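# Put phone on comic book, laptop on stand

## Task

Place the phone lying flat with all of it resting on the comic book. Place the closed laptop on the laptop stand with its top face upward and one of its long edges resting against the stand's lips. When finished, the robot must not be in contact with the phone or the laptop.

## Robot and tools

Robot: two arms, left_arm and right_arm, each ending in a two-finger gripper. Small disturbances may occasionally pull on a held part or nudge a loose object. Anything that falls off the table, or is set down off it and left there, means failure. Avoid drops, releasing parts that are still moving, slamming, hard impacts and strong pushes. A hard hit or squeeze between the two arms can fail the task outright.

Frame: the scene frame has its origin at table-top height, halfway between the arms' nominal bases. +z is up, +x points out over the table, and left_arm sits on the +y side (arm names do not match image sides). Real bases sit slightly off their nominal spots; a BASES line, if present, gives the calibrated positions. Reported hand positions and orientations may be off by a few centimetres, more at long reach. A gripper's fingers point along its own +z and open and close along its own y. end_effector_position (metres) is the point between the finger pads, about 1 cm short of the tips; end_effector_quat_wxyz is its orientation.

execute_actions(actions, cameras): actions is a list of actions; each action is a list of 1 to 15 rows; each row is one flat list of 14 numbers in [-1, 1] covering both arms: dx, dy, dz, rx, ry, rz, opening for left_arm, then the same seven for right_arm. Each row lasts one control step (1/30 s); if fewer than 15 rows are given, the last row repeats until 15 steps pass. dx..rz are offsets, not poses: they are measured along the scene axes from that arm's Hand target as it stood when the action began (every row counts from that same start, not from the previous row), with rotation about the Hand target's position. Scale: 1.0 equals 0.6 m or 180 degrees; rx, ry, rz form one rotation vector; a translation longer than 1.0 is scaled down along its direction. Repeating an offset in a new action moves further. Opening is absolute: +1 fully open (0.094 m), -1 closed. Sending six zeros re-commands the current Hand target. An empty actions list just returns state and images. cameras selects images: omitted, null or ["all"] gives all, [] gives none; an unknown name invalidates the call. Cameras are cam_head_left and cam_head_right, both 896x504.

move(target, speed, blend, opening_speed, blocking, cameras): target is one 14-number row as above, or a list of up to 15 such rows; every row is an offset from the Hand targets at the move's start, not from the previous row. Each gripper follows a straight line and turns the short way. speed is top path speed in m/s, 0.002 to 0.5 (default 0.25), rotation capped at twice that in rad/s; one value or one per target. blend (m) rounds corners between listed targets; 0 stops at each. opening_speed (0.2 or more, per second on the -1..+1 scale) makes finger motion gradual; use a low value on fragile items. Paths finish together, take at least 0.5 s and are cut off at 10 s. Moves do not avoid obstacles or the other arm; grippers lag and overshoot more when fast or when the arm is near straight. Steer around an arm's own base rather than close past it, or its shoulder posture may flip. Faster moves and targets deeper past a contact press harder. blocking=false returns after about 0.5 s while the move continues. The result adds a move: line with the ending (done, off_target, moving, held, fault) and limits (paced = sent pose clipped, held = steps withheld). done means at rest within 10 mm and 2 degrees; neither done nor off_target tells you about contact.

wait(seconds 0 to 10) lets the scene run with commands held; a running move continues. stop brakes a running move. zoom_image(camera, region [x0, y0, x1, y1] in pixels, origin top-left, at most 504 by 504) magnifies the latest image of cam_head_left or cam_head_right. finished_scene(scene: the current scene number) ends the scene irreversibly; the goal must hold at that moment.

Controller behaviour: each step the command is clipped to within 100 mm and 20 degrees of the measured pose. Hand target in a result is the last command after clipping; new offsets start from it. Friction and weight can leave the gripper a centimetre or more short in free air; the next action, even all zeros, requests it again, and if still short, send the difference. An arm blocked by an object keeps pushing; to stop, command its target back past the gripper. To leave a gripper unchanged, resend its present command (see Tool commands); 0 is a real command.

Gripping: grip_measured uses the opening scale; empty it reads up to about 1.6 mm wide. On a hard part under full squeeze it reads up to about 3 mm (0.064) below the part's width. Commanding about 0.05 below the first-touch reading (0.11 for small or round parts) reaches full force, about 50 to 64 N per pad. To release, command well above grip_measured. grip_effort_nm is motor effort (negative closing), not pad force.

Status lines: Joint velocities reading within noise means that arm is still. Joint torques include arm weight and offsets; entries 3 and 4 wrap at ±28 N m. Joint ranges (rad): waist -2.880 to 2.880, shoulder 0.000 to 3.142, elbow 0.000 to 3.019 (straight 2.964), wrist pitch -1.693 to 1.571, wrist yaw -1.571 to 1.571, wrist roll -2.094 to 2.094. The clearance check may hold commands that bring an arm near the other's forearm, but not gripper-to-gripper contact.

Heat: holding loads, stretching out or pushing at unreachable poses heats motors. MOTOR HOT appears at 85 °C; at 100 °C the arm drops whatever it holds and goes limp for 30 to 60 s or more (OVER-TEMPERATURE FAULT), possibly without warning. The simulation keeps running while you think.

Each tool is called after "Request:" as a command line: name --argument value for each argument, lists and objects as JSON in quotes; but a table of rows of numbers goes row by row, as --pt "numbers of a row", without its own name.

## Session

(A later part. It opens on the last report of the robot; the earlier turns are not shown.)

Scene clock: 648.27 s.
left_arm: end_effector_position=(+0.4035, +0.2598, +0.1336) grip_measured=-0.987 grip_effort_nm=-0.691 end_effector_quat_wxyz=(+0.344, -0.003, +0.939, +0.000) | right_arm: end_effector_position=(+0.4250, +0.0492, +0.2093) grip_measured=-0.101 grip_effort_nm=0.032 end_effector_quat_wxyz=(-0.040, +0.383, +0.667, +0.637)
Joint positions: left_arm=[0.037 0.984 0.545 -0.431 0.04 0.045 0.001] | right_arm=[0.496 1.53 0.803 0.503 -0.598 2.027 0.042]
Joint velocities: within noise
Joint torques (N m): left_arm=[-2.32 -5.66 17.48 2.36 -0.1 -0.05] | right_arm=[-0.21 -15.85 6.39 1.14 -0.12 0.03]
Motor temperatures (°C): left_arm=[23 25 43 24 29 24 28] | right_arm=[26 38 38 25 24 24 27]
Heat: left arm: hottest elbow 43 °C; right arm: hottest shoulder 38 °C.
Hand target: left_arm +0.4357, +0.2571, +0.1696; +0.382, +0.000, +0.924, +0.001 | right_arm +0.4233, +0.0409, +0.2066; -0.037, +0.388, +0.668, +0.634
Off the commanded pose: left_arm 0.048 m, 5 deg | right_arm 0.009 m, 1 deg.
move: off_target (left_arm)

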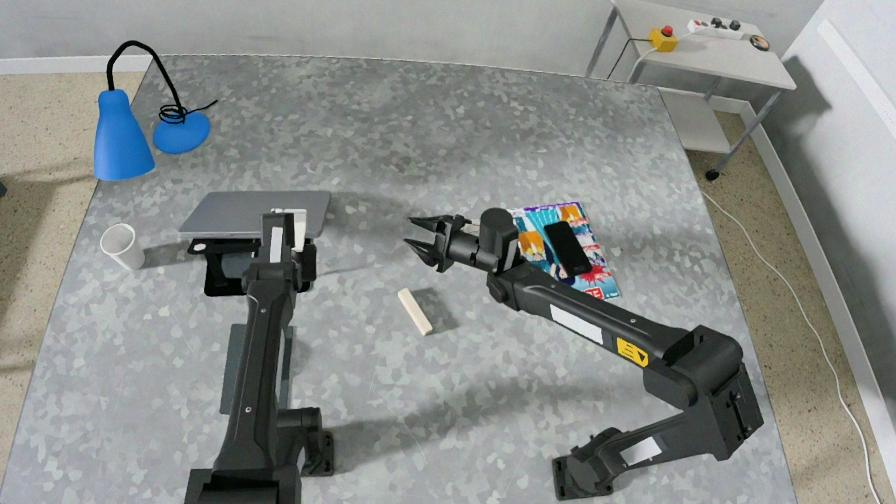

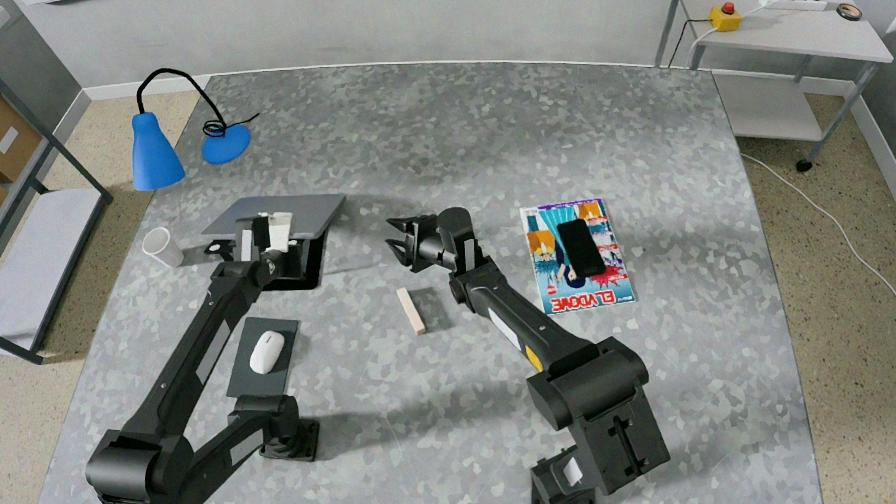

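Request:
move --target '[0.025,0,0.018,0,0,0,-1,0,0,0,0,0,0,-0.1]' --speed 0.04

Request:
zoom_image --camera "cam_head_right" --region '[200, 180, 350, 270]'

Request:
move --target '[0.025,0,0.006,0,0,0,-1,0,0,0,0,0,0,-0.1]' --speed 0.04

Request:
zoom_image --camera "cam_head_right" --region '[200, 180, 350, 270]'

Request:
zoom_image --camera "cam_head_left" --region '[200, 180, 350, 270]'

Scene clock: 652.60 s.
left_arm: end_effector_position=(+0.4066, +0.2599, +0.1301) grip_measured=-0.987 grip_effort_nm=-0.696 end_effector_quat_wxyz=(+0.333, -0.004, +0.943, +0.000) | right_arm: end_effector_position=(+0.4250, +0.0492, +0.2093) grip_measured=-0.101 grip_effort_nm=0.037 end_effector_quat_wxyz=(-0.040, +0.383, +0.667, +0.637)
Joint positions: left_arm=[0.036 1.01 0.561 -0.443 0.039 0.043 0.001] | right_arm=[0.496 1.53 0.803 0.503 -0.598 2.027 0.042]
Joint velocities: within noise
Joint torques (N m): left_arm=[-2.37 -5.77 20.38 1.87 -0.1 -0.06] | right_arm=[-0.26 -15.79 6.37 1.13 -0.12 0.03]
Motor temperatures (°C): left_arm=[23 25 44 24 29 24 28] | right_arm=[26 38 38 25 24 24 27]
Heat: left arm: hottest elbow 44 °C; right arm: hottest shoulder 38 °C.
Hand target: left_arm +0.4507, +0.2571, +0.1803; +0.382, +0.000, +0.924, +0.001 | right_arm +0.4233, +0.0409, +0.2066; -0.037, +0.388, +0.668, +0.634
Off the commanded pose: left_arm 0.067 m, 6 deg | right_arm 0.009 m, 1 deg.
move: off_target (left_arm)

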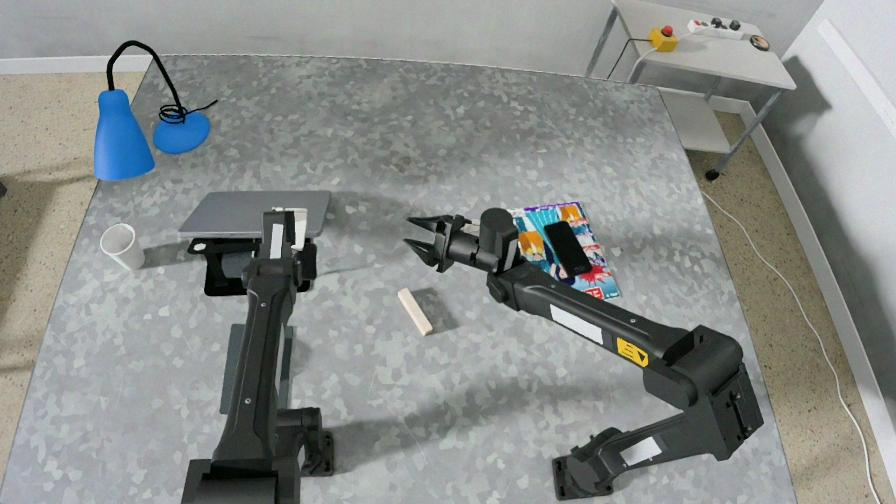

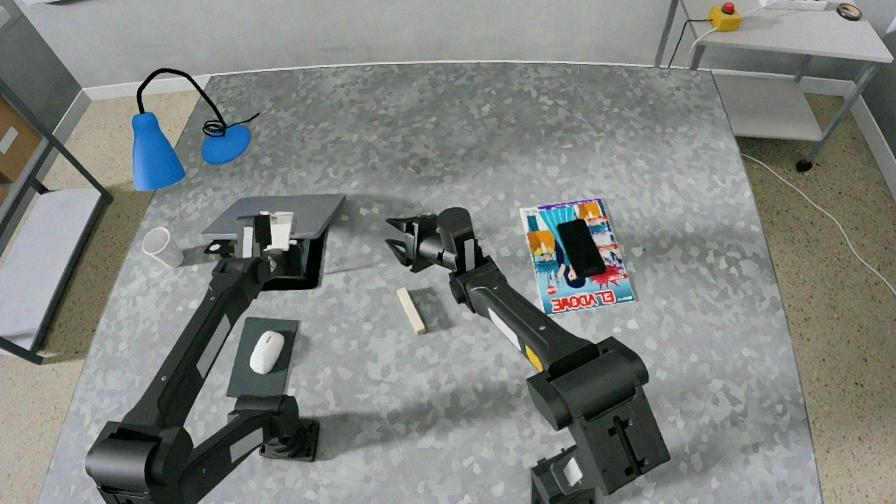

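Scaled by 3.360.

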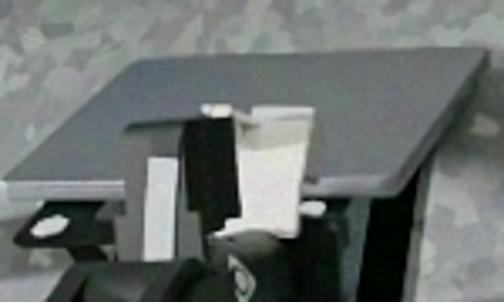

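Scene clock: 653.60 s.
left_arm: end_effector_position=(+0.4145, +0.2587, +0.1288) grip_measured=-0.987 grip_effort_nm=-0.686 end_effector_quat_wxyz=(+0.324, -0.003, +0.946, -0.002) | right_arm: end_effector_position=(+0.4250, +0.0492, +0.2093) grip_measured=-0.101 grip_effort_nm=0.037 end_effector_quat_wxyz=(-0.040, +0.383, +0.667, +0.637)
Joint positions: left_arm=[0.031 1.047 0.589 -0.454 0.038 0.041 0.001] | right_arm=[0.496 1.53 0.803 0.503 -0.598 2.027 0.042]
Joint velocities: within noise
Joint torques (N m): left_arm=[-2.43 -5.42 20.96 2.26 -0.12 -0.08] | right_arm=[-0.32 -15.85 6.37 1.14 -0.12 0.03]
Motor temperatures (°C): left_arm=[23 25 44 24 29 24 28] | right_arm=[26 38 38 25 24 24 27]
Heat: left arm: hottest elbow 44 °C; right arm: hottest shoulder 38 °C.
Hand target: left_arm +0.4657, +0.2572, +0.1839; +0.382, +0.000, +0.924, +0.001 | right_arm +0.4233, +0.0409, +0.2066; -0.037, +0.388, +0.668, +0.634
Off the commanded pose: left_arm 0.075 m, 7 deg | right_arm 0.009 m, 1 deg.
move: off_target (left_arm)

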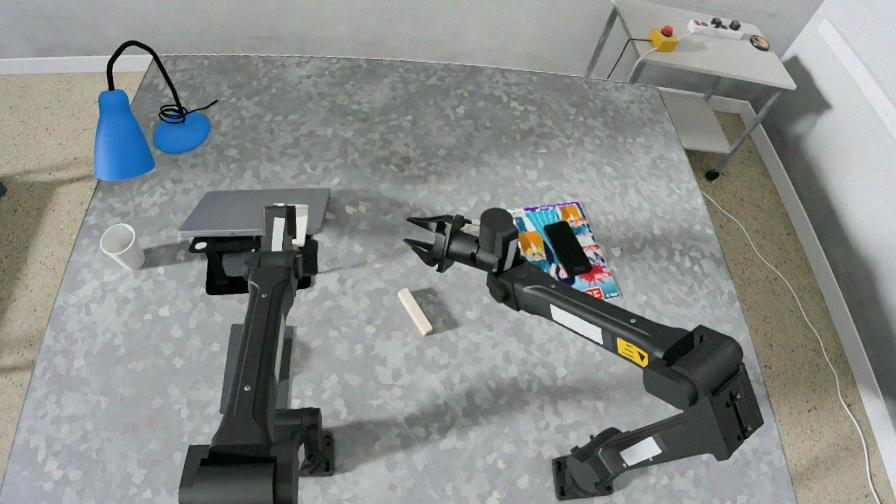

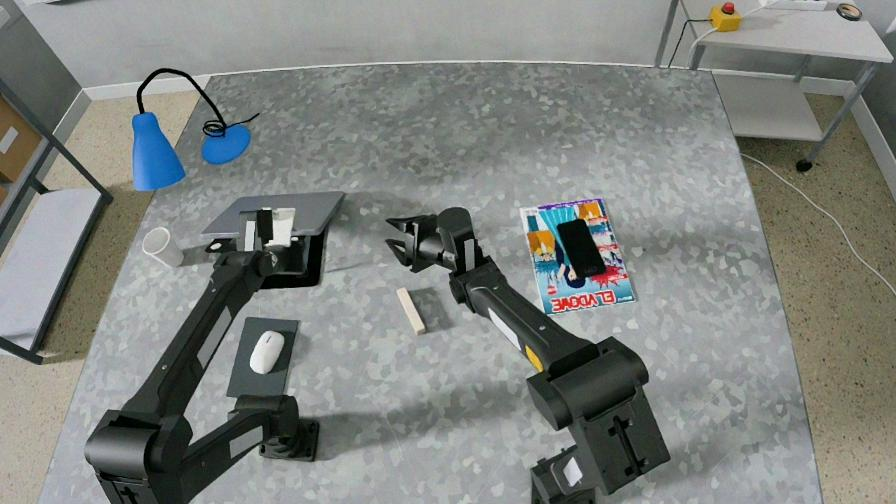

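Scaled by 3.360.

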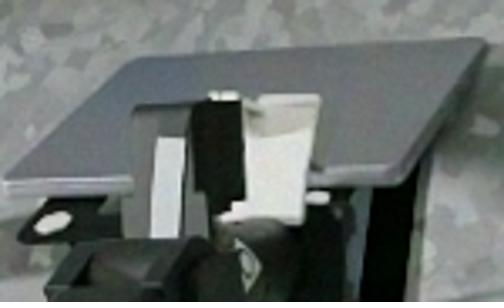

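Scaled by 3.360.

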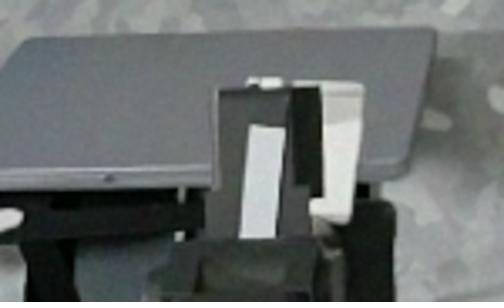

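Request:
move --pt "-0.12 0 -0.06 0 0 0 -1 0 0 0 0 0 0 -0.1" --pt "-0.15 0 0.1 0 0 0 -1 0 0 0 0 0 0 -0.1" --pt "-0.36 0.2 0.15 0 0 0 -1 0 0 0 0 0 0 -0.1" --speed 0.12 --blend 0.02

Request:
zoom_image --camera "cam_head_left" --region '[140, 150, 392, 292]'

Request:
zoom_image --camera "cam_head_right" --region '[140, 150, 392, 292]'

Scene clock: 661.17 s.
left_arm: end_effector_position=(+0.2445, +0.3645, +0.2382) grip_measured=-0.987 grip_effort_nm=-0.686 end_effector_quat_wxyz=(+0.365, -0.006, +0.931, -0.024) | right_arm: end_effector_position=(+0.4250, +0.0492, +0.2093) grip_measured=-0.101 grip_effort_nm=0.032 end_effector_quat_wxyz=(-0.040, +0.383, +0.667, +0.637)
Joint positions: left_arm=[0.899 0.597 0.677 -1.178 0.603 0.764 0.001] | right_arm=[0.496 1.53 0.803 0.503 -0.598 2.027 0.042]
Joint velocities: within noise
Joint torques (N m): left_arm=[-0.21 -1.55 18.45 0.92 0.5 0.12] | right_arm=[-0.32 -15.68 6.37 1.13 -0.12 0.03]
Motor temperatures (°C): left_arm=[23 25 45 24 29 24 28] | right_arm=[26 38 38 25 24 24 27]
Heat: left arm: hottest elbow 45 °C; right arm: hottest shoulder 38 °C.
Hand target: left_arm +0.2497, +0.3772, +0.2740; +0.382, +0.000, +0.924, +0.001 | right_arm +0.4233, +0.0409, +0.2066; -0.037, +0.388, +0.668, +0.634
Off the commanded pose: left_arm 0.038 m, 4 deg | right_arm 0.009 m, 1 deg.
move: off_target (left_arm)

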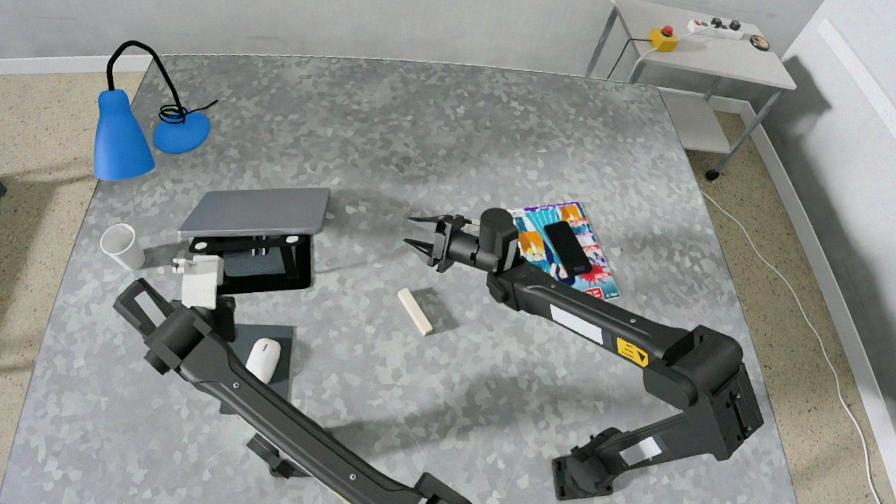

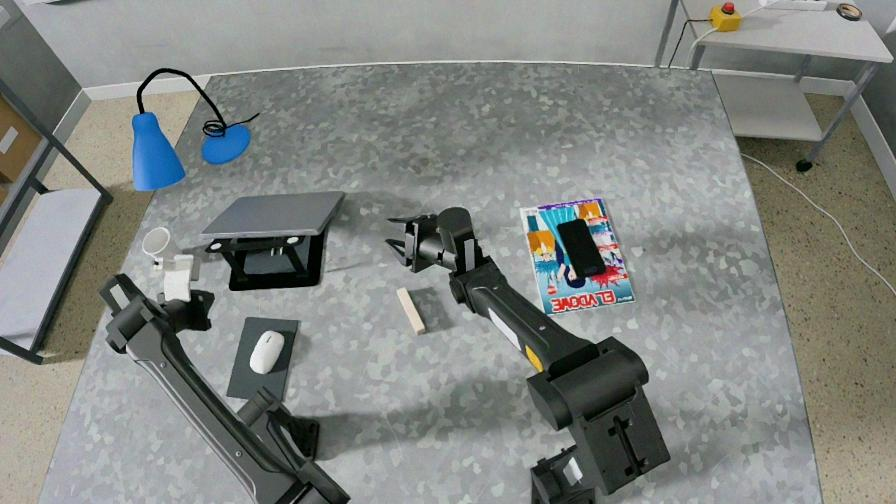

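Scaled by 2.000.

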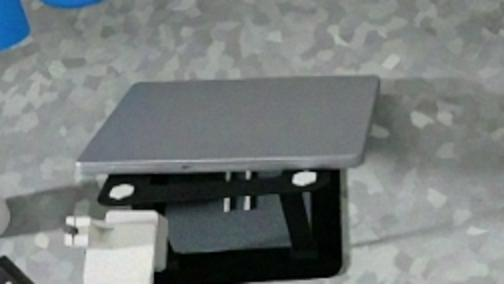

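Scaled by 2.000.

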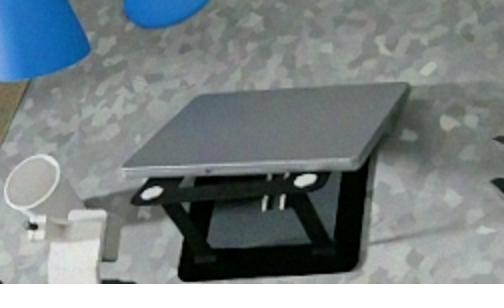

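Request:
move --target '[-0.1,0.05,0.1,0,0,0,-1,0,0,0,0,0,0,-0.1]'

Request:
zoom_image --camera "cam_head_left" --region '[170, 180, 340, 300]'

Request:
zoom_image --camera "cam_head_right" --region '[190, 180, 360, 300]'

Scene clock: 668.27 s.
left_arm: end_effector_position=(+0.1900, +0.3963, +0.3052) grip_measured=-0.987 grip_effort_nm=-0.681 end_effector_quat_wxyz=(+0.375, -0.007, +0.927, -0.026) | right_arm: end_effector_position=(+0.4250, +0.0492, +0.2093) grip_measured=-0.101 grip_effort_nm=0.032 end_effector_quat_wxyz=(-0.040, +0.383, +0.667, +0.637)
Joint positions: left_arm=[1.302 0.709 0.901 -1.594 0.755 1.249 0.001] | right_arm=[0.496 1.53 0.803 0.503 -0.598 2.027 0.042]
Joint velocities: left_arm=[within noise] | right_arm=[-0.005 -0.044 -0.007 -0.007 0.022 -0.007 -0.001]
Joint torques (N m): left_arm=[0.09 -1.38 17.14 0.14 0.61 0.09] | right_arm=[-0.26 -15.85 6.35 1.14 -0.12 0.03]
Motor temperatures (°C): left_arm=[23 25 44 24 29 24 28] | right_arm=[26 38 37 25 24 24 27]
Heat: left arm: hottest elbow 44 °C; right arm: hottest shoulder 38 °C.
Hand target: left_arm +0.1897, +0.4072, +0.3339; +0.382, +0.000, +0.924, +0.001 | right_arm +0.4233, +0.0409, +0.2066; -0.037, +0.388, +0.668, +0.634
Off the commanded pose: left_arm 0.031 m, 3 deg | right_arm 0.009 m, 1 deg.
move: off_target (left_arm)

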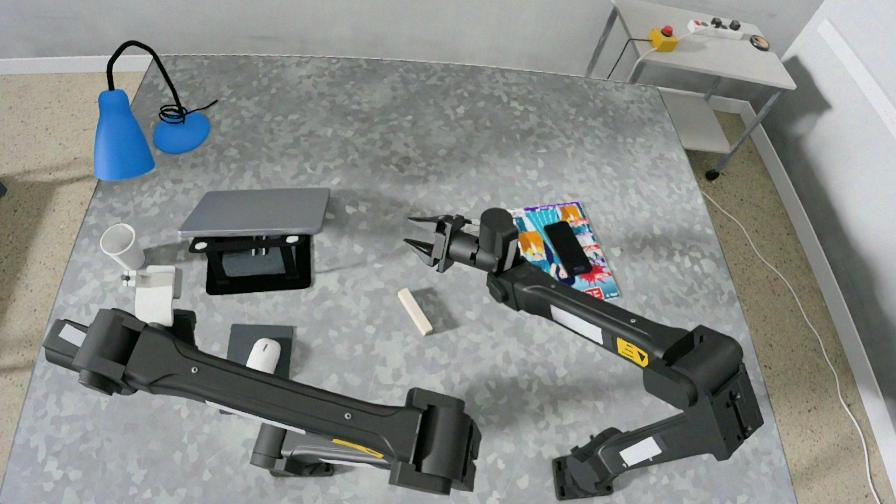

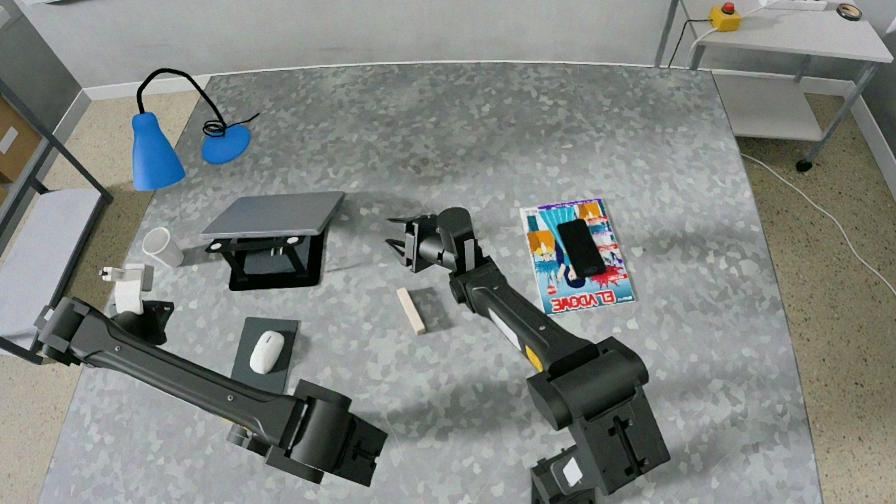

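Scaled by 2.965.

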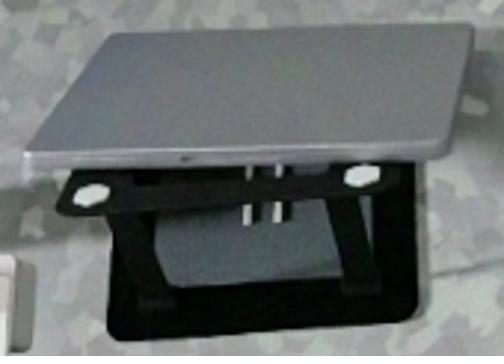

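Scaled by 2.965.

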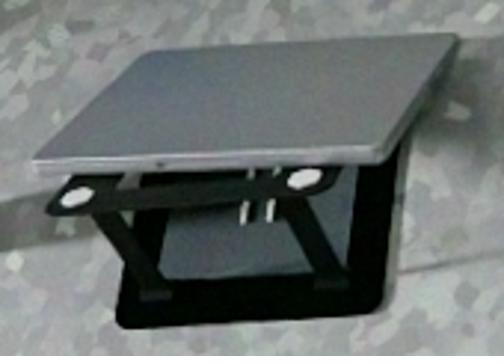

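Request:
move --pt "0.283 -0.325 -0.06 0 0 0 -1 0 0 0 0 0 0 -0.1" --pt "0.308 -0.325 -0.28 0 0 0 -1 0 0 0 0 0 0 -0.1" --speed 0.15

Request:
zoom_image --camera "cam_head_left" --region '[200, 180, 350, 270]'

Request:
zoom_image --camera "cam_head_right" --region '[200, 180, 350, 270]'

Scene clock: 676.73 s.
left_arm: end_effector_position=(+0.3727, +0.2146, +0.1695) grip_measured=-0.987 grip_effort_nm=-0.691 end_effector_quat_wxyz=(+0.380, +0.001, +0.925, +0.003) | right_arm: end_effector_position=(+0.4250, +0.0492, +0.2093) grip_measured=-0.101 grip_effort_nm=0.032 end_effector_quat_wxyz=(-0.040, +0.383, +0.667, +0.637)
Joint positions: left_arm=[-0.157 0.789 0.517 -0.523 -0.095 -0.088 0.001] | right_arm=[0.496 1.53 0.803 0.503 -0.598 2.027 0.042]
Joint velocities: within noise
Joint torques (N m): left_arm=[-1.96 -3.66 10.74 2.14 -0.09 -0.04] | right_arm=[-0.26 -15.79 6.35 1.13 -0.12 0.03]
Motor temperatures (°C): left_arm=[23 25 43 24 29 24 28] | right_arm=[26 38 37 25 24 24 26]
Heat: left arm: hottest elbow 43 °C; right arm: hottest shoulder 38 °C.
Hand target: left_arm +0.3745, +0.2121, +0.1659; +0.382, +0.000, +0.924, +0.001 | right_arm +0.4233, +0.0408, +0.2066; -0.037, +0.388, +0.668, +0.634
Off the commanded pose: left_arm 0.005 m, 0 deg | right_arm 0.009 m, 1 deg.
move: done

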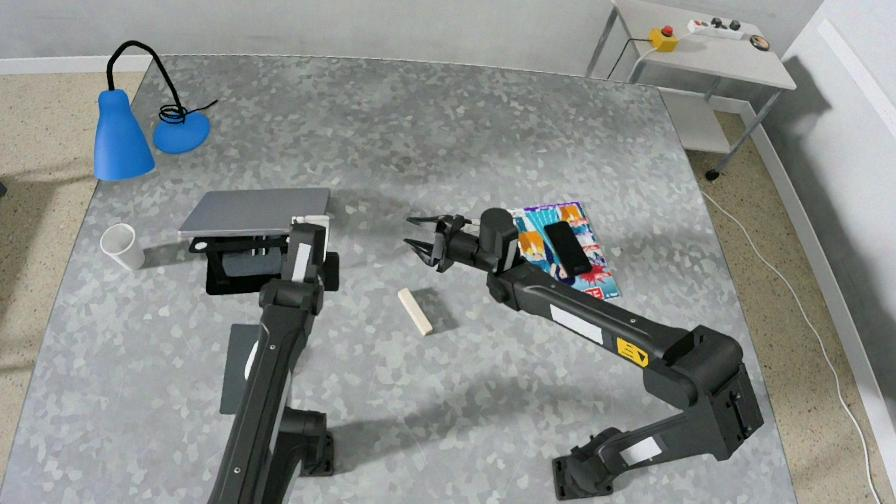

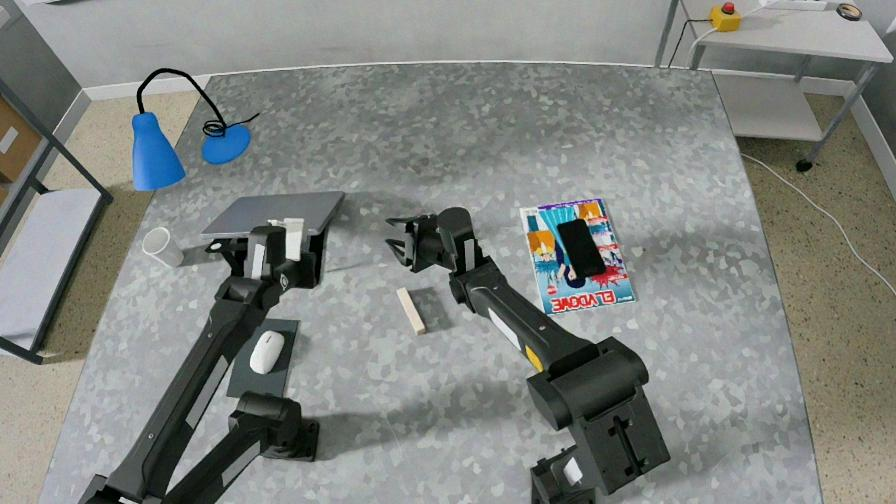

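Scaled by 3.360.

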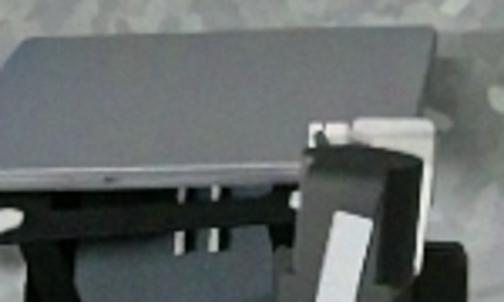

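Scaled by 3.360.

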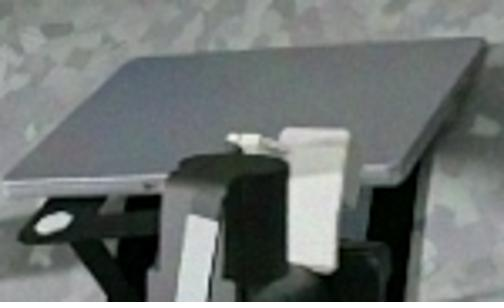

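Request:
move --target '[0.03,0.033,0.0,0,0,0,-1,0,0,0,0,0,0,-0.1]' --speed 0.05 --cameras '[]'

Request:
move --target '[0.05,0,0.025,0,0,0,-1,0,0,0,0,0,0,-0.1]' --speed 0.04

Request:
zoom_image --camera "cam_head_left" --region '[200, 180, 350, 270]'

Request:
zoom_image --camera "cam_head_right" --region '[200, 180, 350, 270]'

Scene clock: 681.50 s.
left_arm: end_effector_position=(+0.3825, +0.2278, +0.1563) grip_measured=-0.987 grip_effort_nm=-0.686 end_effector_quat_wxyz=(+0.369, +0.003, +0.929, -0.001) | right_arm: end_effector_position=(+0.4250, +0.0492, +0.2093) grip_measured=-0.101 grip_effort_nm=0.037 end_effector_quat_wxyz=(-0.040, +0.383, +0.667, +0.637)
Joint positions: left_arm=[-0.087 0.848 0.517 -0.484 -0.036 -0.039 0.001] | right_arm=[0.496 1.53 0.803 0.503 -0.598 2.027 0.042]
Joint velocities: within noise
Joint torques (N m): left_arm=[-0.62 -4.54 12.96 2.35 0.03 0.06] | right_arm=[-0.26 -15.79 6.35 1.14 -0.12 0.04]
Motor temperatures (°C): left_arm=[23 25 43 24 29 24 28] | right_arm=[26 38 37 25 24 24 26]
Heat: left arm: hottest elbow 43 °C; right arm: hottest shoulder 38 °C.
Hand target: left_arm +0.3925, +0.2319, +0.1660; +0.382, +0.000, +0.924, +0.001 | right_arm +0.4233, +0.0409, +0.2066; -0.037, +0.388, +0.668, +0.634
Off the commanded pose: left_arm 0.014 m, 2 deg | right_arm 0.009 m, 1 deg.
move: off_target (left_arm)
No camera images: "cameras" was empty.

Scene clock: 683.00 s.
left_arm: end_effector_position=(+0.3927, +0.2283, +0.1445) grip_measured=-0.987 grip_effort_nm=-0.686 end_effector_quat_wxyz=(+0.346, +0.004, +0.938, +0.000) | right_arm: end_effector_position=(+0.4250, +0.0492, +0.2093) grip_measured=-0.101 grip_effort_nm=0.032 end_effector_quat_wxyz=(-0.040, +0.383, +0.667, +0.637)
Joint positions: left_arm=[-0.083 0.926 0.544 -0.484 -0.033 -0.034 0.001] | right_arm=[0.496 1.53 0.803 0.503 -0.598 2.027 0.042]
Joint velocities: within noise
Joint torques (N m): left_arm=[-0.26 -5.36 17.69 2.02 0.07 0.08] | right_arm=[-0.26 -15.79 6.38 1.14 -0.13 0.03]
Motor temperatures (°C): left_arm=[23 25 43 24 29 24 28] | right_arm=[26 38 37 25 24 24 26]
Heat: left arm: hottest elbow 43 °C; right arm: hottest shoulder 38 °C.
Hand target: left_arm +0.4225, +0.2320, +0.1810; +0.382, +0.000, +0.924, +0.001 | right_arm +0.4233, +0.0409, +0.2066; -0.037, +0.388, +0.668, +0.634
Off the commanded pose: left_arm 0.047 m, 5 deg | right_arm 0.009 m, 1 deg.
move: off_target (left_arm)

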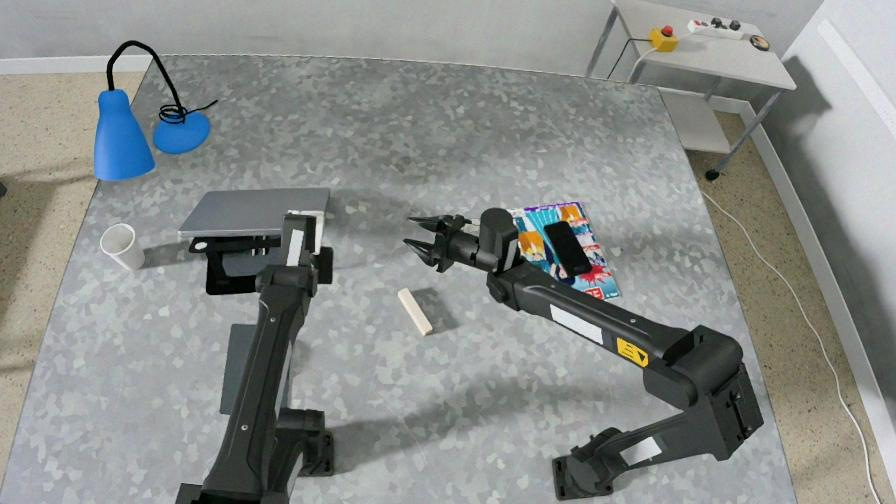

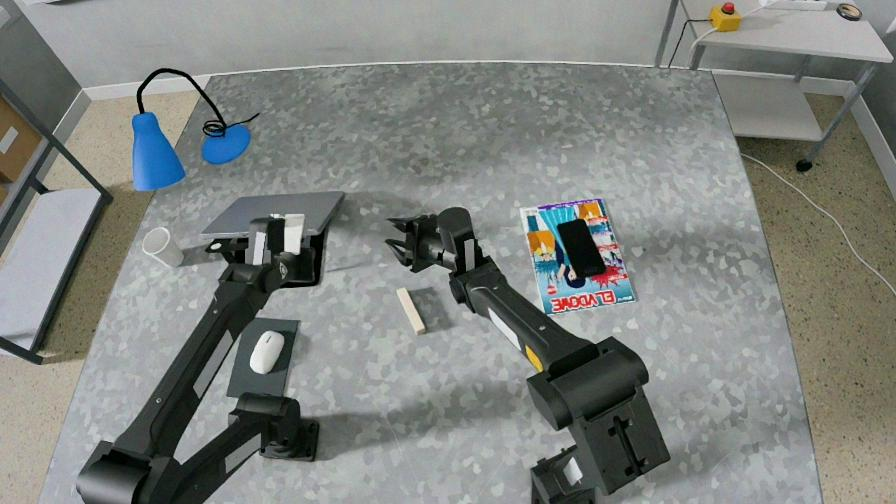

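Scaled by 3.360.

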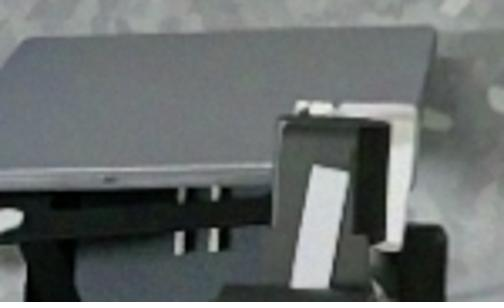

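Scaled by 3.360.

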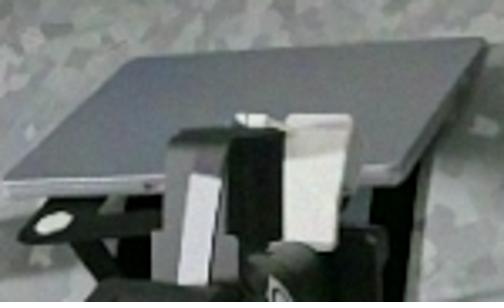

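Push in small steps, watching the far right corner.

Request:
move --target '[0.03,0,0.02,0,0,0,-1,0,0,0,0,0,0,-0.1]' --speed 0.04 --cameras '["cam_head_left"]'

Request:
zoom_image --camera "cam_head_left" --region '[200, 180, 350, 300]'

Request:
move --target '[0.025,0,0.01,0,0,0,-1,0,0,0,0,0,0,-0.1]' --speed 0.04 --cameras '["cam_head_left"]'

Request:
zoom_image --camera "cam_head_left" --region '[200, 180, 350, 300]'

Scene clock: 686.37 s.
left_arm: end_effector_position=(+0.4125, +0.2278, +0.1572) grip_measured=-0.987 grip_effort_nm=-0.691 end_effector_quat_wxyz=(+0.350, +0.004, +0.937, +0.000) | right_arm: end_effector_position=(+0.4250, +0.0492, +0.2093) grip_measured=-0.101 grip_effort_nm=0.037 end_effector_quat_wxyz=(-0.040, +0.383, +0.667, +0.637)
Joint positions: left_arm=[-0.081 0.974 0.602 -0.484 -0.031 -0.033 0.001] | right_arm=[0.496 1.53 0.803 0.503 -0.598 2.027 0.042]
Joint velocities: within noise
Joint torques (N m): left_arm=[-0.26 -6.77 18.02 1.66 0.02 0.08] | right_arm=[-0.32 -15.85 6.37 1.13 -0.12 0.03]
Motor temperatures (°C): left_arm=[23 25 44 24 29 24 28] | right_arm=[26 38 37 25 24 24 26]
Heat: left arm: hottest elbow 44 °C; right arm: hottest shoulder 38 °C.
Hand target: left_arm +0.4406, +0.2319, +0.1930; +0.382, +0.000, +0.924, +0.001 | right_arm +0.4233, +0.0408, +0.2066; -0.037, +0.388, +0.668, +0.634
Off the commanded pose: left_arm 0.046 m, 4 deg | right_arm 0.009 m, 1 deg.
move: off_target (left_arm)
Images, in order (width x height): cam_head_left 896x504.

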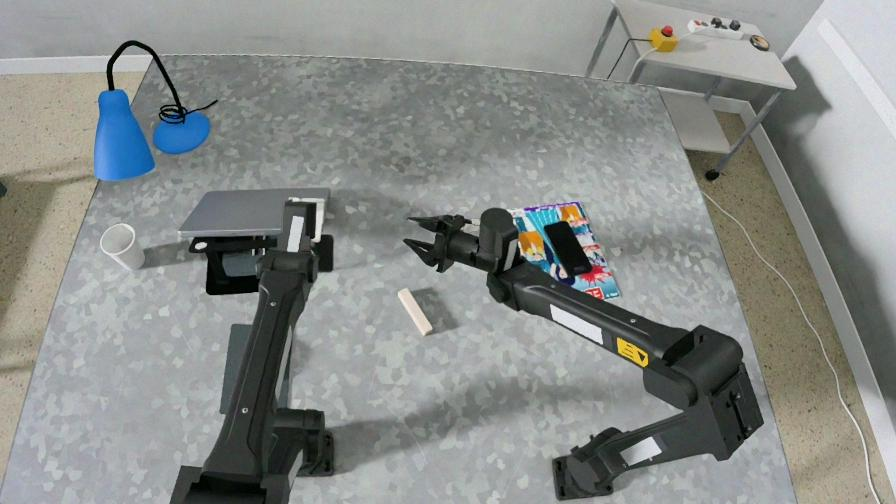

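Scaled by 3.360.

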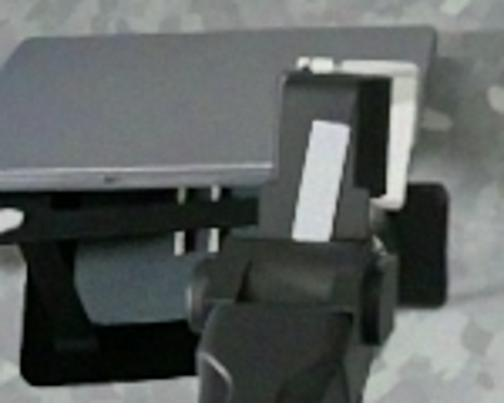

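Scene clock: 687.30 s.
left_arm: end_effector_position=(+0.4273, +0.2276, +0.1631) grip_measured=-0.987 grip_effort_nm=-0.686 end_effector_quat_wxyz=(+0.349, +0.004, +0.937, +0.000) | right_arm: end_effector_position=(+0.4250, +0.0492, +0.2093) grip_measured=-0.101 grip_effort_nm=0.032 end_effector_quat_wxyz=(-0.040, +0.383, +0.667, +0.637)
Joint positions: left_arm=[-0.079 1.017 0.643 -0.484 -0.03 -0.031 0.001] | right_arm=[0.496 1.53 0.803 0.503 -0.598 2.027 0.042]
Joint velocities: within noise
Joint torques (N m): left_arm=[-0.67 -6.07 18.07 1.72 0.06 0.08] | right_arm=[-0.32 -15.85 6.34 1.13 -0.12 0.04]
Motor temperatures (°C): left_arm=[23 25 44 24 29 24 28] | right_arm=[26 38 37 25 24 24 26]
Heat: left arm: hottest elbow 44 °C; right arm: hottest shoulder 38 °C.
Hand target: left_arm +0.4555, +0.2320, +0.1989; +0.382, +0.000, +0.924, +0.001 | right_arm +0.4233, +0.0409, +0.2066; -0.037, +0.388, +0.668, +0.634
Off the commanded pose: left_arm 0.046 m, 4 deg | right_arm 0.009 m, 1 deg.
move: off_target (left_arm)
Images, in order (width x height): cam_head_left 896x504.

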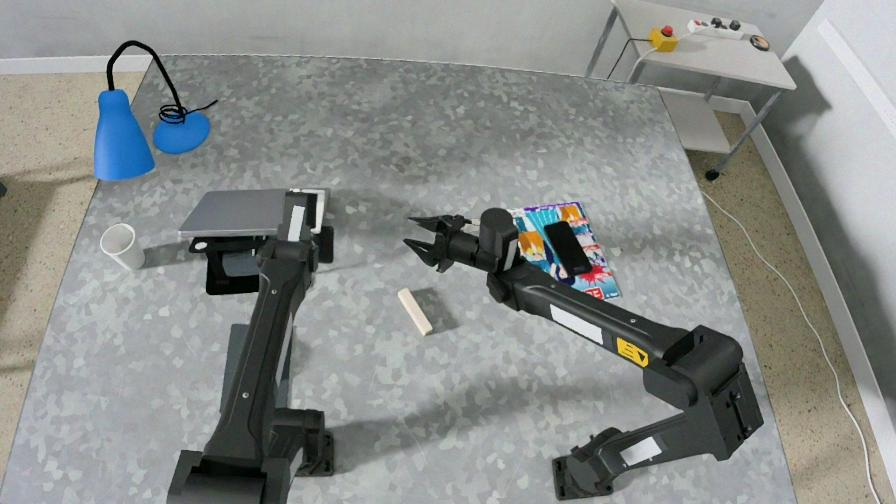

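Scaled by 3.360.

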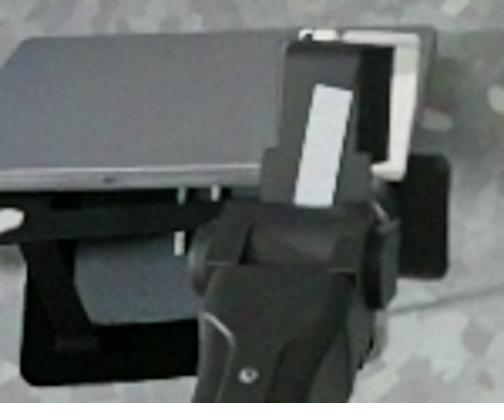

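Request:
move --pt "-0.08 0 0 0 0 0 -1 0 0 0 0 0 0 -0.1" --pt "-0.1 0 -0.095 0 0 0 -1 0 0 0 0 0 0 -0.1" --speed 0.08 --cameras '[]'

Request:
move --target '[0.05,0,0.02,0,0,0,-1,0,0,0,0,0,0,-0.1]' --speed 0.04 --cameras '["cam_head_left"]'

Request:
zoom_image --camera "cam_head_left" --region '[200, 180, 350, 300]'

Scene clock: 692.07 s.
left_arm: end_effector_position=(+0.3945, +0.2292, +0.1465) grip_measured=-0.987 grip_effort_nm=-0.691 end_effector_quat_wxyz=(+0.381, +0.003, +0.925, -0.002) | right_arm: end_effector_position=(+0.4250, +0.0492, +0.2093) grip_measured=-0.101 grip_effort_nm=0.027 end_effector_quat_wxyz=(-0.040, +0.383, +0.667, +0.637)
Joint positions: left_arm=[-0.079 0.897 0.5 -0.392 -0.03 -0.031 0.001] | right_arm=[0.496 1.53 0.803 0.503 -0.598 2.027 0.042]
Joint velocities: within noise
Joint torques (N m): left_arm=[-0.56 -5.01 10.18 2.24 -0.13 0.02] | right_arm=[-0.32 -15.79 6.37 1.14 -0.12 0.04]
Motor temperatures (°C): left_arm=[23 25 43 24 29 24 28] | right_arm=[26 38 37 25 24 24 26]
Heat: left arm: hottest elbow 43 °C; right arm: hottest shoulder 38 °C.
Hand target: left_arm +0.3956, +0.2319, +0.1420; +0.382, +0.000, +0.924, +0.001 | right_arm +0.4233, +0.0408, +0.2066; -0.037, +0.388, +0.668, +0.634
Off the commanded pose: left_arm 0.005 m, 0 deg | right_arm 0.009 m, 1 deg.
move: done
No camera images: "cameras" was empty.

Scene clock: 693.27 s.
left_arm: end_effector_position=(+0.3953, +0.2292, +0.1206) grip_measured=-0.987 grip_effort_nm=-0.686 end_effector_quat_wxyz=(+0.347, +0.004, +0.938, +0.000) | right_arm: end_effector_position=(+0.4250, +0.0492, +0.2093) grip_measured=-0.101 grip_effort_nm=0.027 end_effector_quat_wxyz=(-0.040, +0.383, +0.667, +0.637)
Joint positions: left_arm=[-0.079 0.974 0.5 -0.388 -0.03 -0.031 0.001] | right_arm=[0.496 1.53 0.803 0.503 -0.598 2.027 0.042]
Joint velocities: within noise
Joint torques (N m): left_arm=[-0.03 -5.66 16.99 2.07 -0.02 0.11] | right_arm=[-0.26 -15.79 6.39 1.13 -0.12 0.03]
Motor temperatures (°C): left_arm=[23 25 43 24 29 24 28] | right_arm=[26 38 37 25 24 24 26]
Heat: left arm: hottest elbow 43 °C; right arm: hottest shoulder 38 °C.
Hand target: left_arm +0.4256, +0.2319, +0.1540; +0.382, +0.000, +0.924, +0.001 | right_arm +0.4233, +0.0409, +0.2066; -0.037, +0.388, +0.668, +0.634
Off the commanded pose: left_arm 0.045 m, 4 deg | right_arm 0.009 m, 1 deg.
move: off_target (left_arm)
Images, in order (width x height): cam_head_left 896x504.

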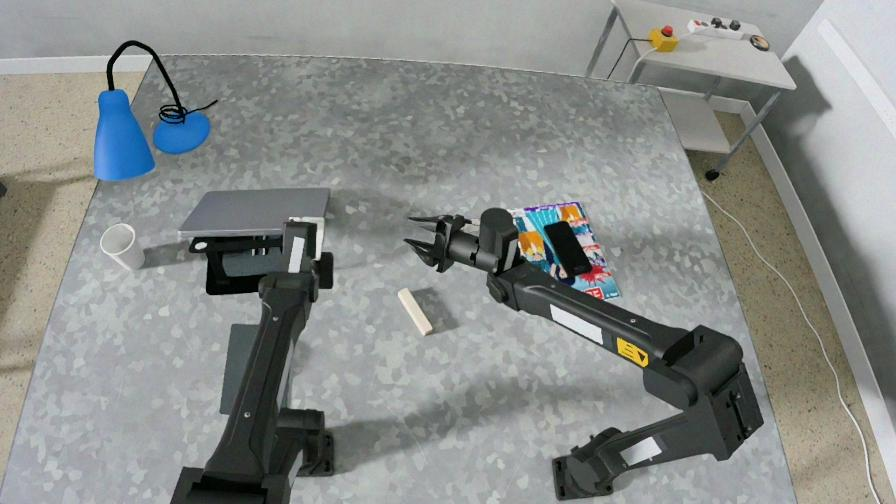

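Scaled by 3.360.

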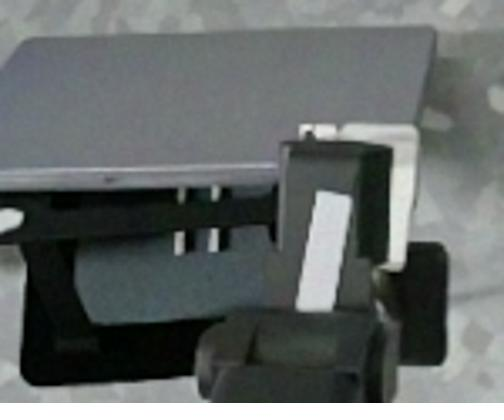

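Request:
move --target '[0.01,0,0.035,0,0,0,-1,0,0,0,0,0,0,-0.1]' --speed 0.04 --cameras '[]'

Request:
move --target '[0.03,0,0.002,0,0,0,-1,0,0,0,0,0,0,-0.1]' --speed 0.04 --cameras '["cam_head_left"]'

Request:
zoom_image --camera "cam_head_left" --region '[200, 180, 350, 300]'

Request:
move --target '[0.02,0,0.002,0,0,0,-1,0,0,0,0,0,0,-0.1]' --speed 0.04 --cameras '["cam_head_left"]'

Request:
zoom_image --camera "cam_head_left" --region '[200, 180, 350, 300]'

Scene clock: 698.00 s.
left_arm: end_effector_position=(+0.4071, +0.2286, +0.1408) grip_measured=-0.987 grip_effort_nm=-0.691 end_effector_quat_wxyz=(+0.356, +0.003, +0.935, -0.001) | right_arm: end_effector_position=(+0.4250, +0.0492, +0.2093) grip_measured=-0.101 grip_effort_nm=0.032 end_effector_quat_wxyz=(-0.040, +0.383, +0.667, +0.637)
Joint positions: left_arm=[-0.079 0.974 0.55 -0.42 -0.03 -0.031 0.001] | right_arm=[0.496 1.53 0.803 0.503 -0.598 2.027 0.042]
Joint velocities: within noise
Joint torques (N m): left_arm=[-0.32 -5.6 17.72 1.05 0.01 0.05] | right_arm=[-0.32 -15.85 6.35 1.13 -0.12 0.02]
Motor temperatures (°C): left_arm=[23 25 44 24 29 24 28] | right_arm=[26 38 37 25 24 24 26]
Heat: left arm: hottest elbow 44 °C; right arm: hottest shoulder 38 °C.
Hand target: left_arm +0.4316, +0.2319, +0.1750; +0.382, +0.000, +0.924, +0.001 | right_arm +0.4233, +0.0409, +0.2066; -0.037, +0.388, +0.668, +0.634
Off the commanded pose: left_arm 0.042 m, 3 deg | right_arm 0.009 m, 1 deg.
move: off_target (left_arm)
No camera images: "cameras" was empty.

Scene clock: 698.97 s.
left_arm: end_effector_position=(+0.4199, +0.2279, +0.1415) grip_measured=-0.987 grip_effort_nm=-0.686 end_effector_quat_wxyz=(+0.349, +0.004, +0.937, +0.000) | right_arm: end_effector_position=(+0.4250, +0.0492, +0.2093) grip_measured=-0.101 grip_effort_nm=0.032 end_effector_quat_wxyz=(-0.040, +0.383, +0.667, +0.637)
Joint positions: left_arm=[-0.079 1.023 0.586 -0.42 -0.03 -0.031 0.001] | right_arm=[0.496 1.53 0.803 0.503 -0.598 2.027 0.042]
Joint velocities: within noise
Joint torques (N m): left_arm=[-0.21 -7.06 17.66 1.65 0.07 0.09] | right_arm=[-0.38 -15.85 6.37 1.14 -0.12 0.04]
Motor temperatures (°C): left_arm=[23 25 44 24 29 24 28] | right_arm=[26 38 37 25 24 24 26]
Heat: left arm: hottest elbow 44 °C; right arm: hottest shoulder 38 °C.
Hand target: left_arm +0.4495, +0.2319, +0.1762; +0.382, +0.000, +0.924, +0.001 | right_arm +0.4233, +0.0408, +0.2066; -0.037, +0.388, +0.668, +0.634
Off the commanded pose: left_arm 0.046 m, 4 deg | right_arm 0.009 m, 1 deg.
move: off_target (left_arm)
Images, in order (width x height): cam_head_left 896x504.

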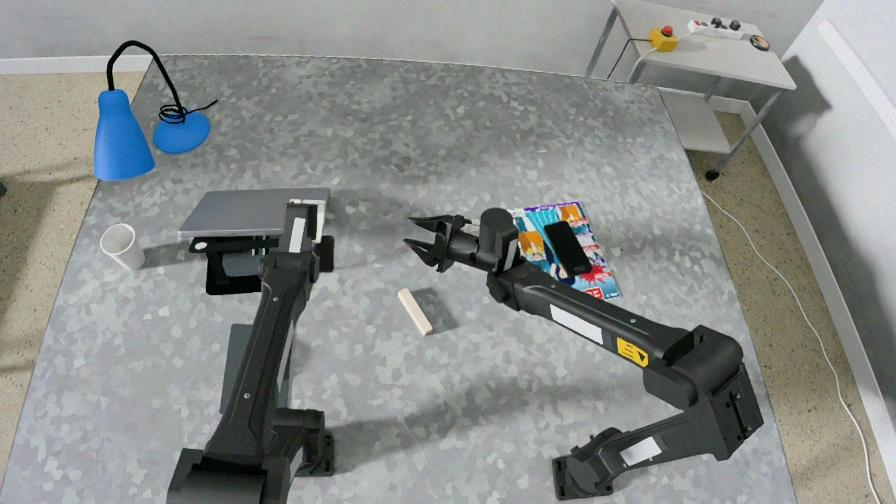

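Scaled by 3.360.

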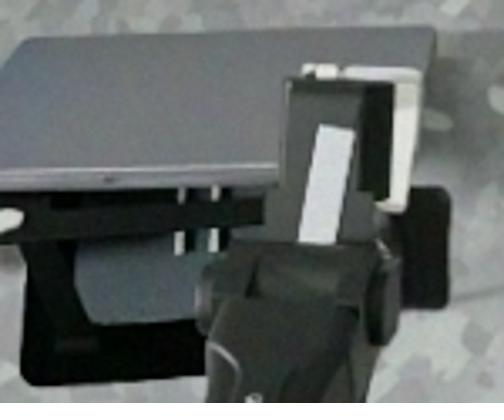

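Scene clock: 699.90 s.
left_arm: end_effector_position=(+0.4298, +0.2276, +0.1418) grip_measured=-0.987 grip_effort_nm=-0.686 end_effector_quat_wxyz=(+0.345, +0.004, +0.938, +0.000) | right_arm: end_effector_position=(+0.4250, +0.0492, +0.2093) grip_measured=-0.101 grip_effort_nm=0.037 end_effector_quat_wxyz=(-0.040, +0.383, +0.667, +0.637)
Joint positions: left_arm=[-0.078 1.059 0.613 -0.42 -0.029 -0.031 0.001] | right_arm=[0.496 1.53 0.803 0.503 -0.598 2.027 0.042]
Joint velocities: within noise
Joint torques (N m): left_arm=[-0.44 -6.24 17.51 2.21 0.04 0.1] | right_arm=[-0.32 -15.85 6.34 1.13 -0.12 0.03]
Motor temperatures (°C): left_arm=[23 25 44 24 29 24 28] | right_arm=[26 38 37 25 24 24 26]
Heat: left arm: hottest elbow 44 °C; right arm: hottest shoulder 38 °C.
Hand target: left_arm +0.4614, +0.2319, +0.1772; +0.382, +0.000, +0.924, +0.001 | right_arm +0.4233, +0.0409, +0.2066; -0.037, +0.388, +0.668, +0.634
Off the commanded pose: left_arm 0.048 m, 5 deg | right_arm 0.009 m, 1 deg.
move: off_target (left_arm)
Images, in order (width x height): cam_head_left 896x504.

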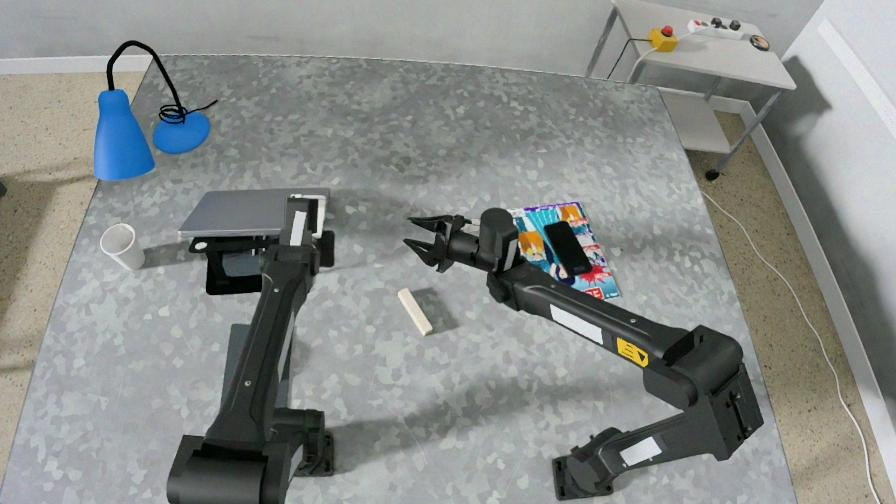

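Scaled by 3.360.

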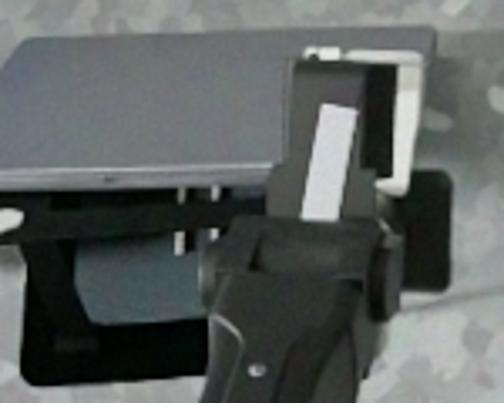

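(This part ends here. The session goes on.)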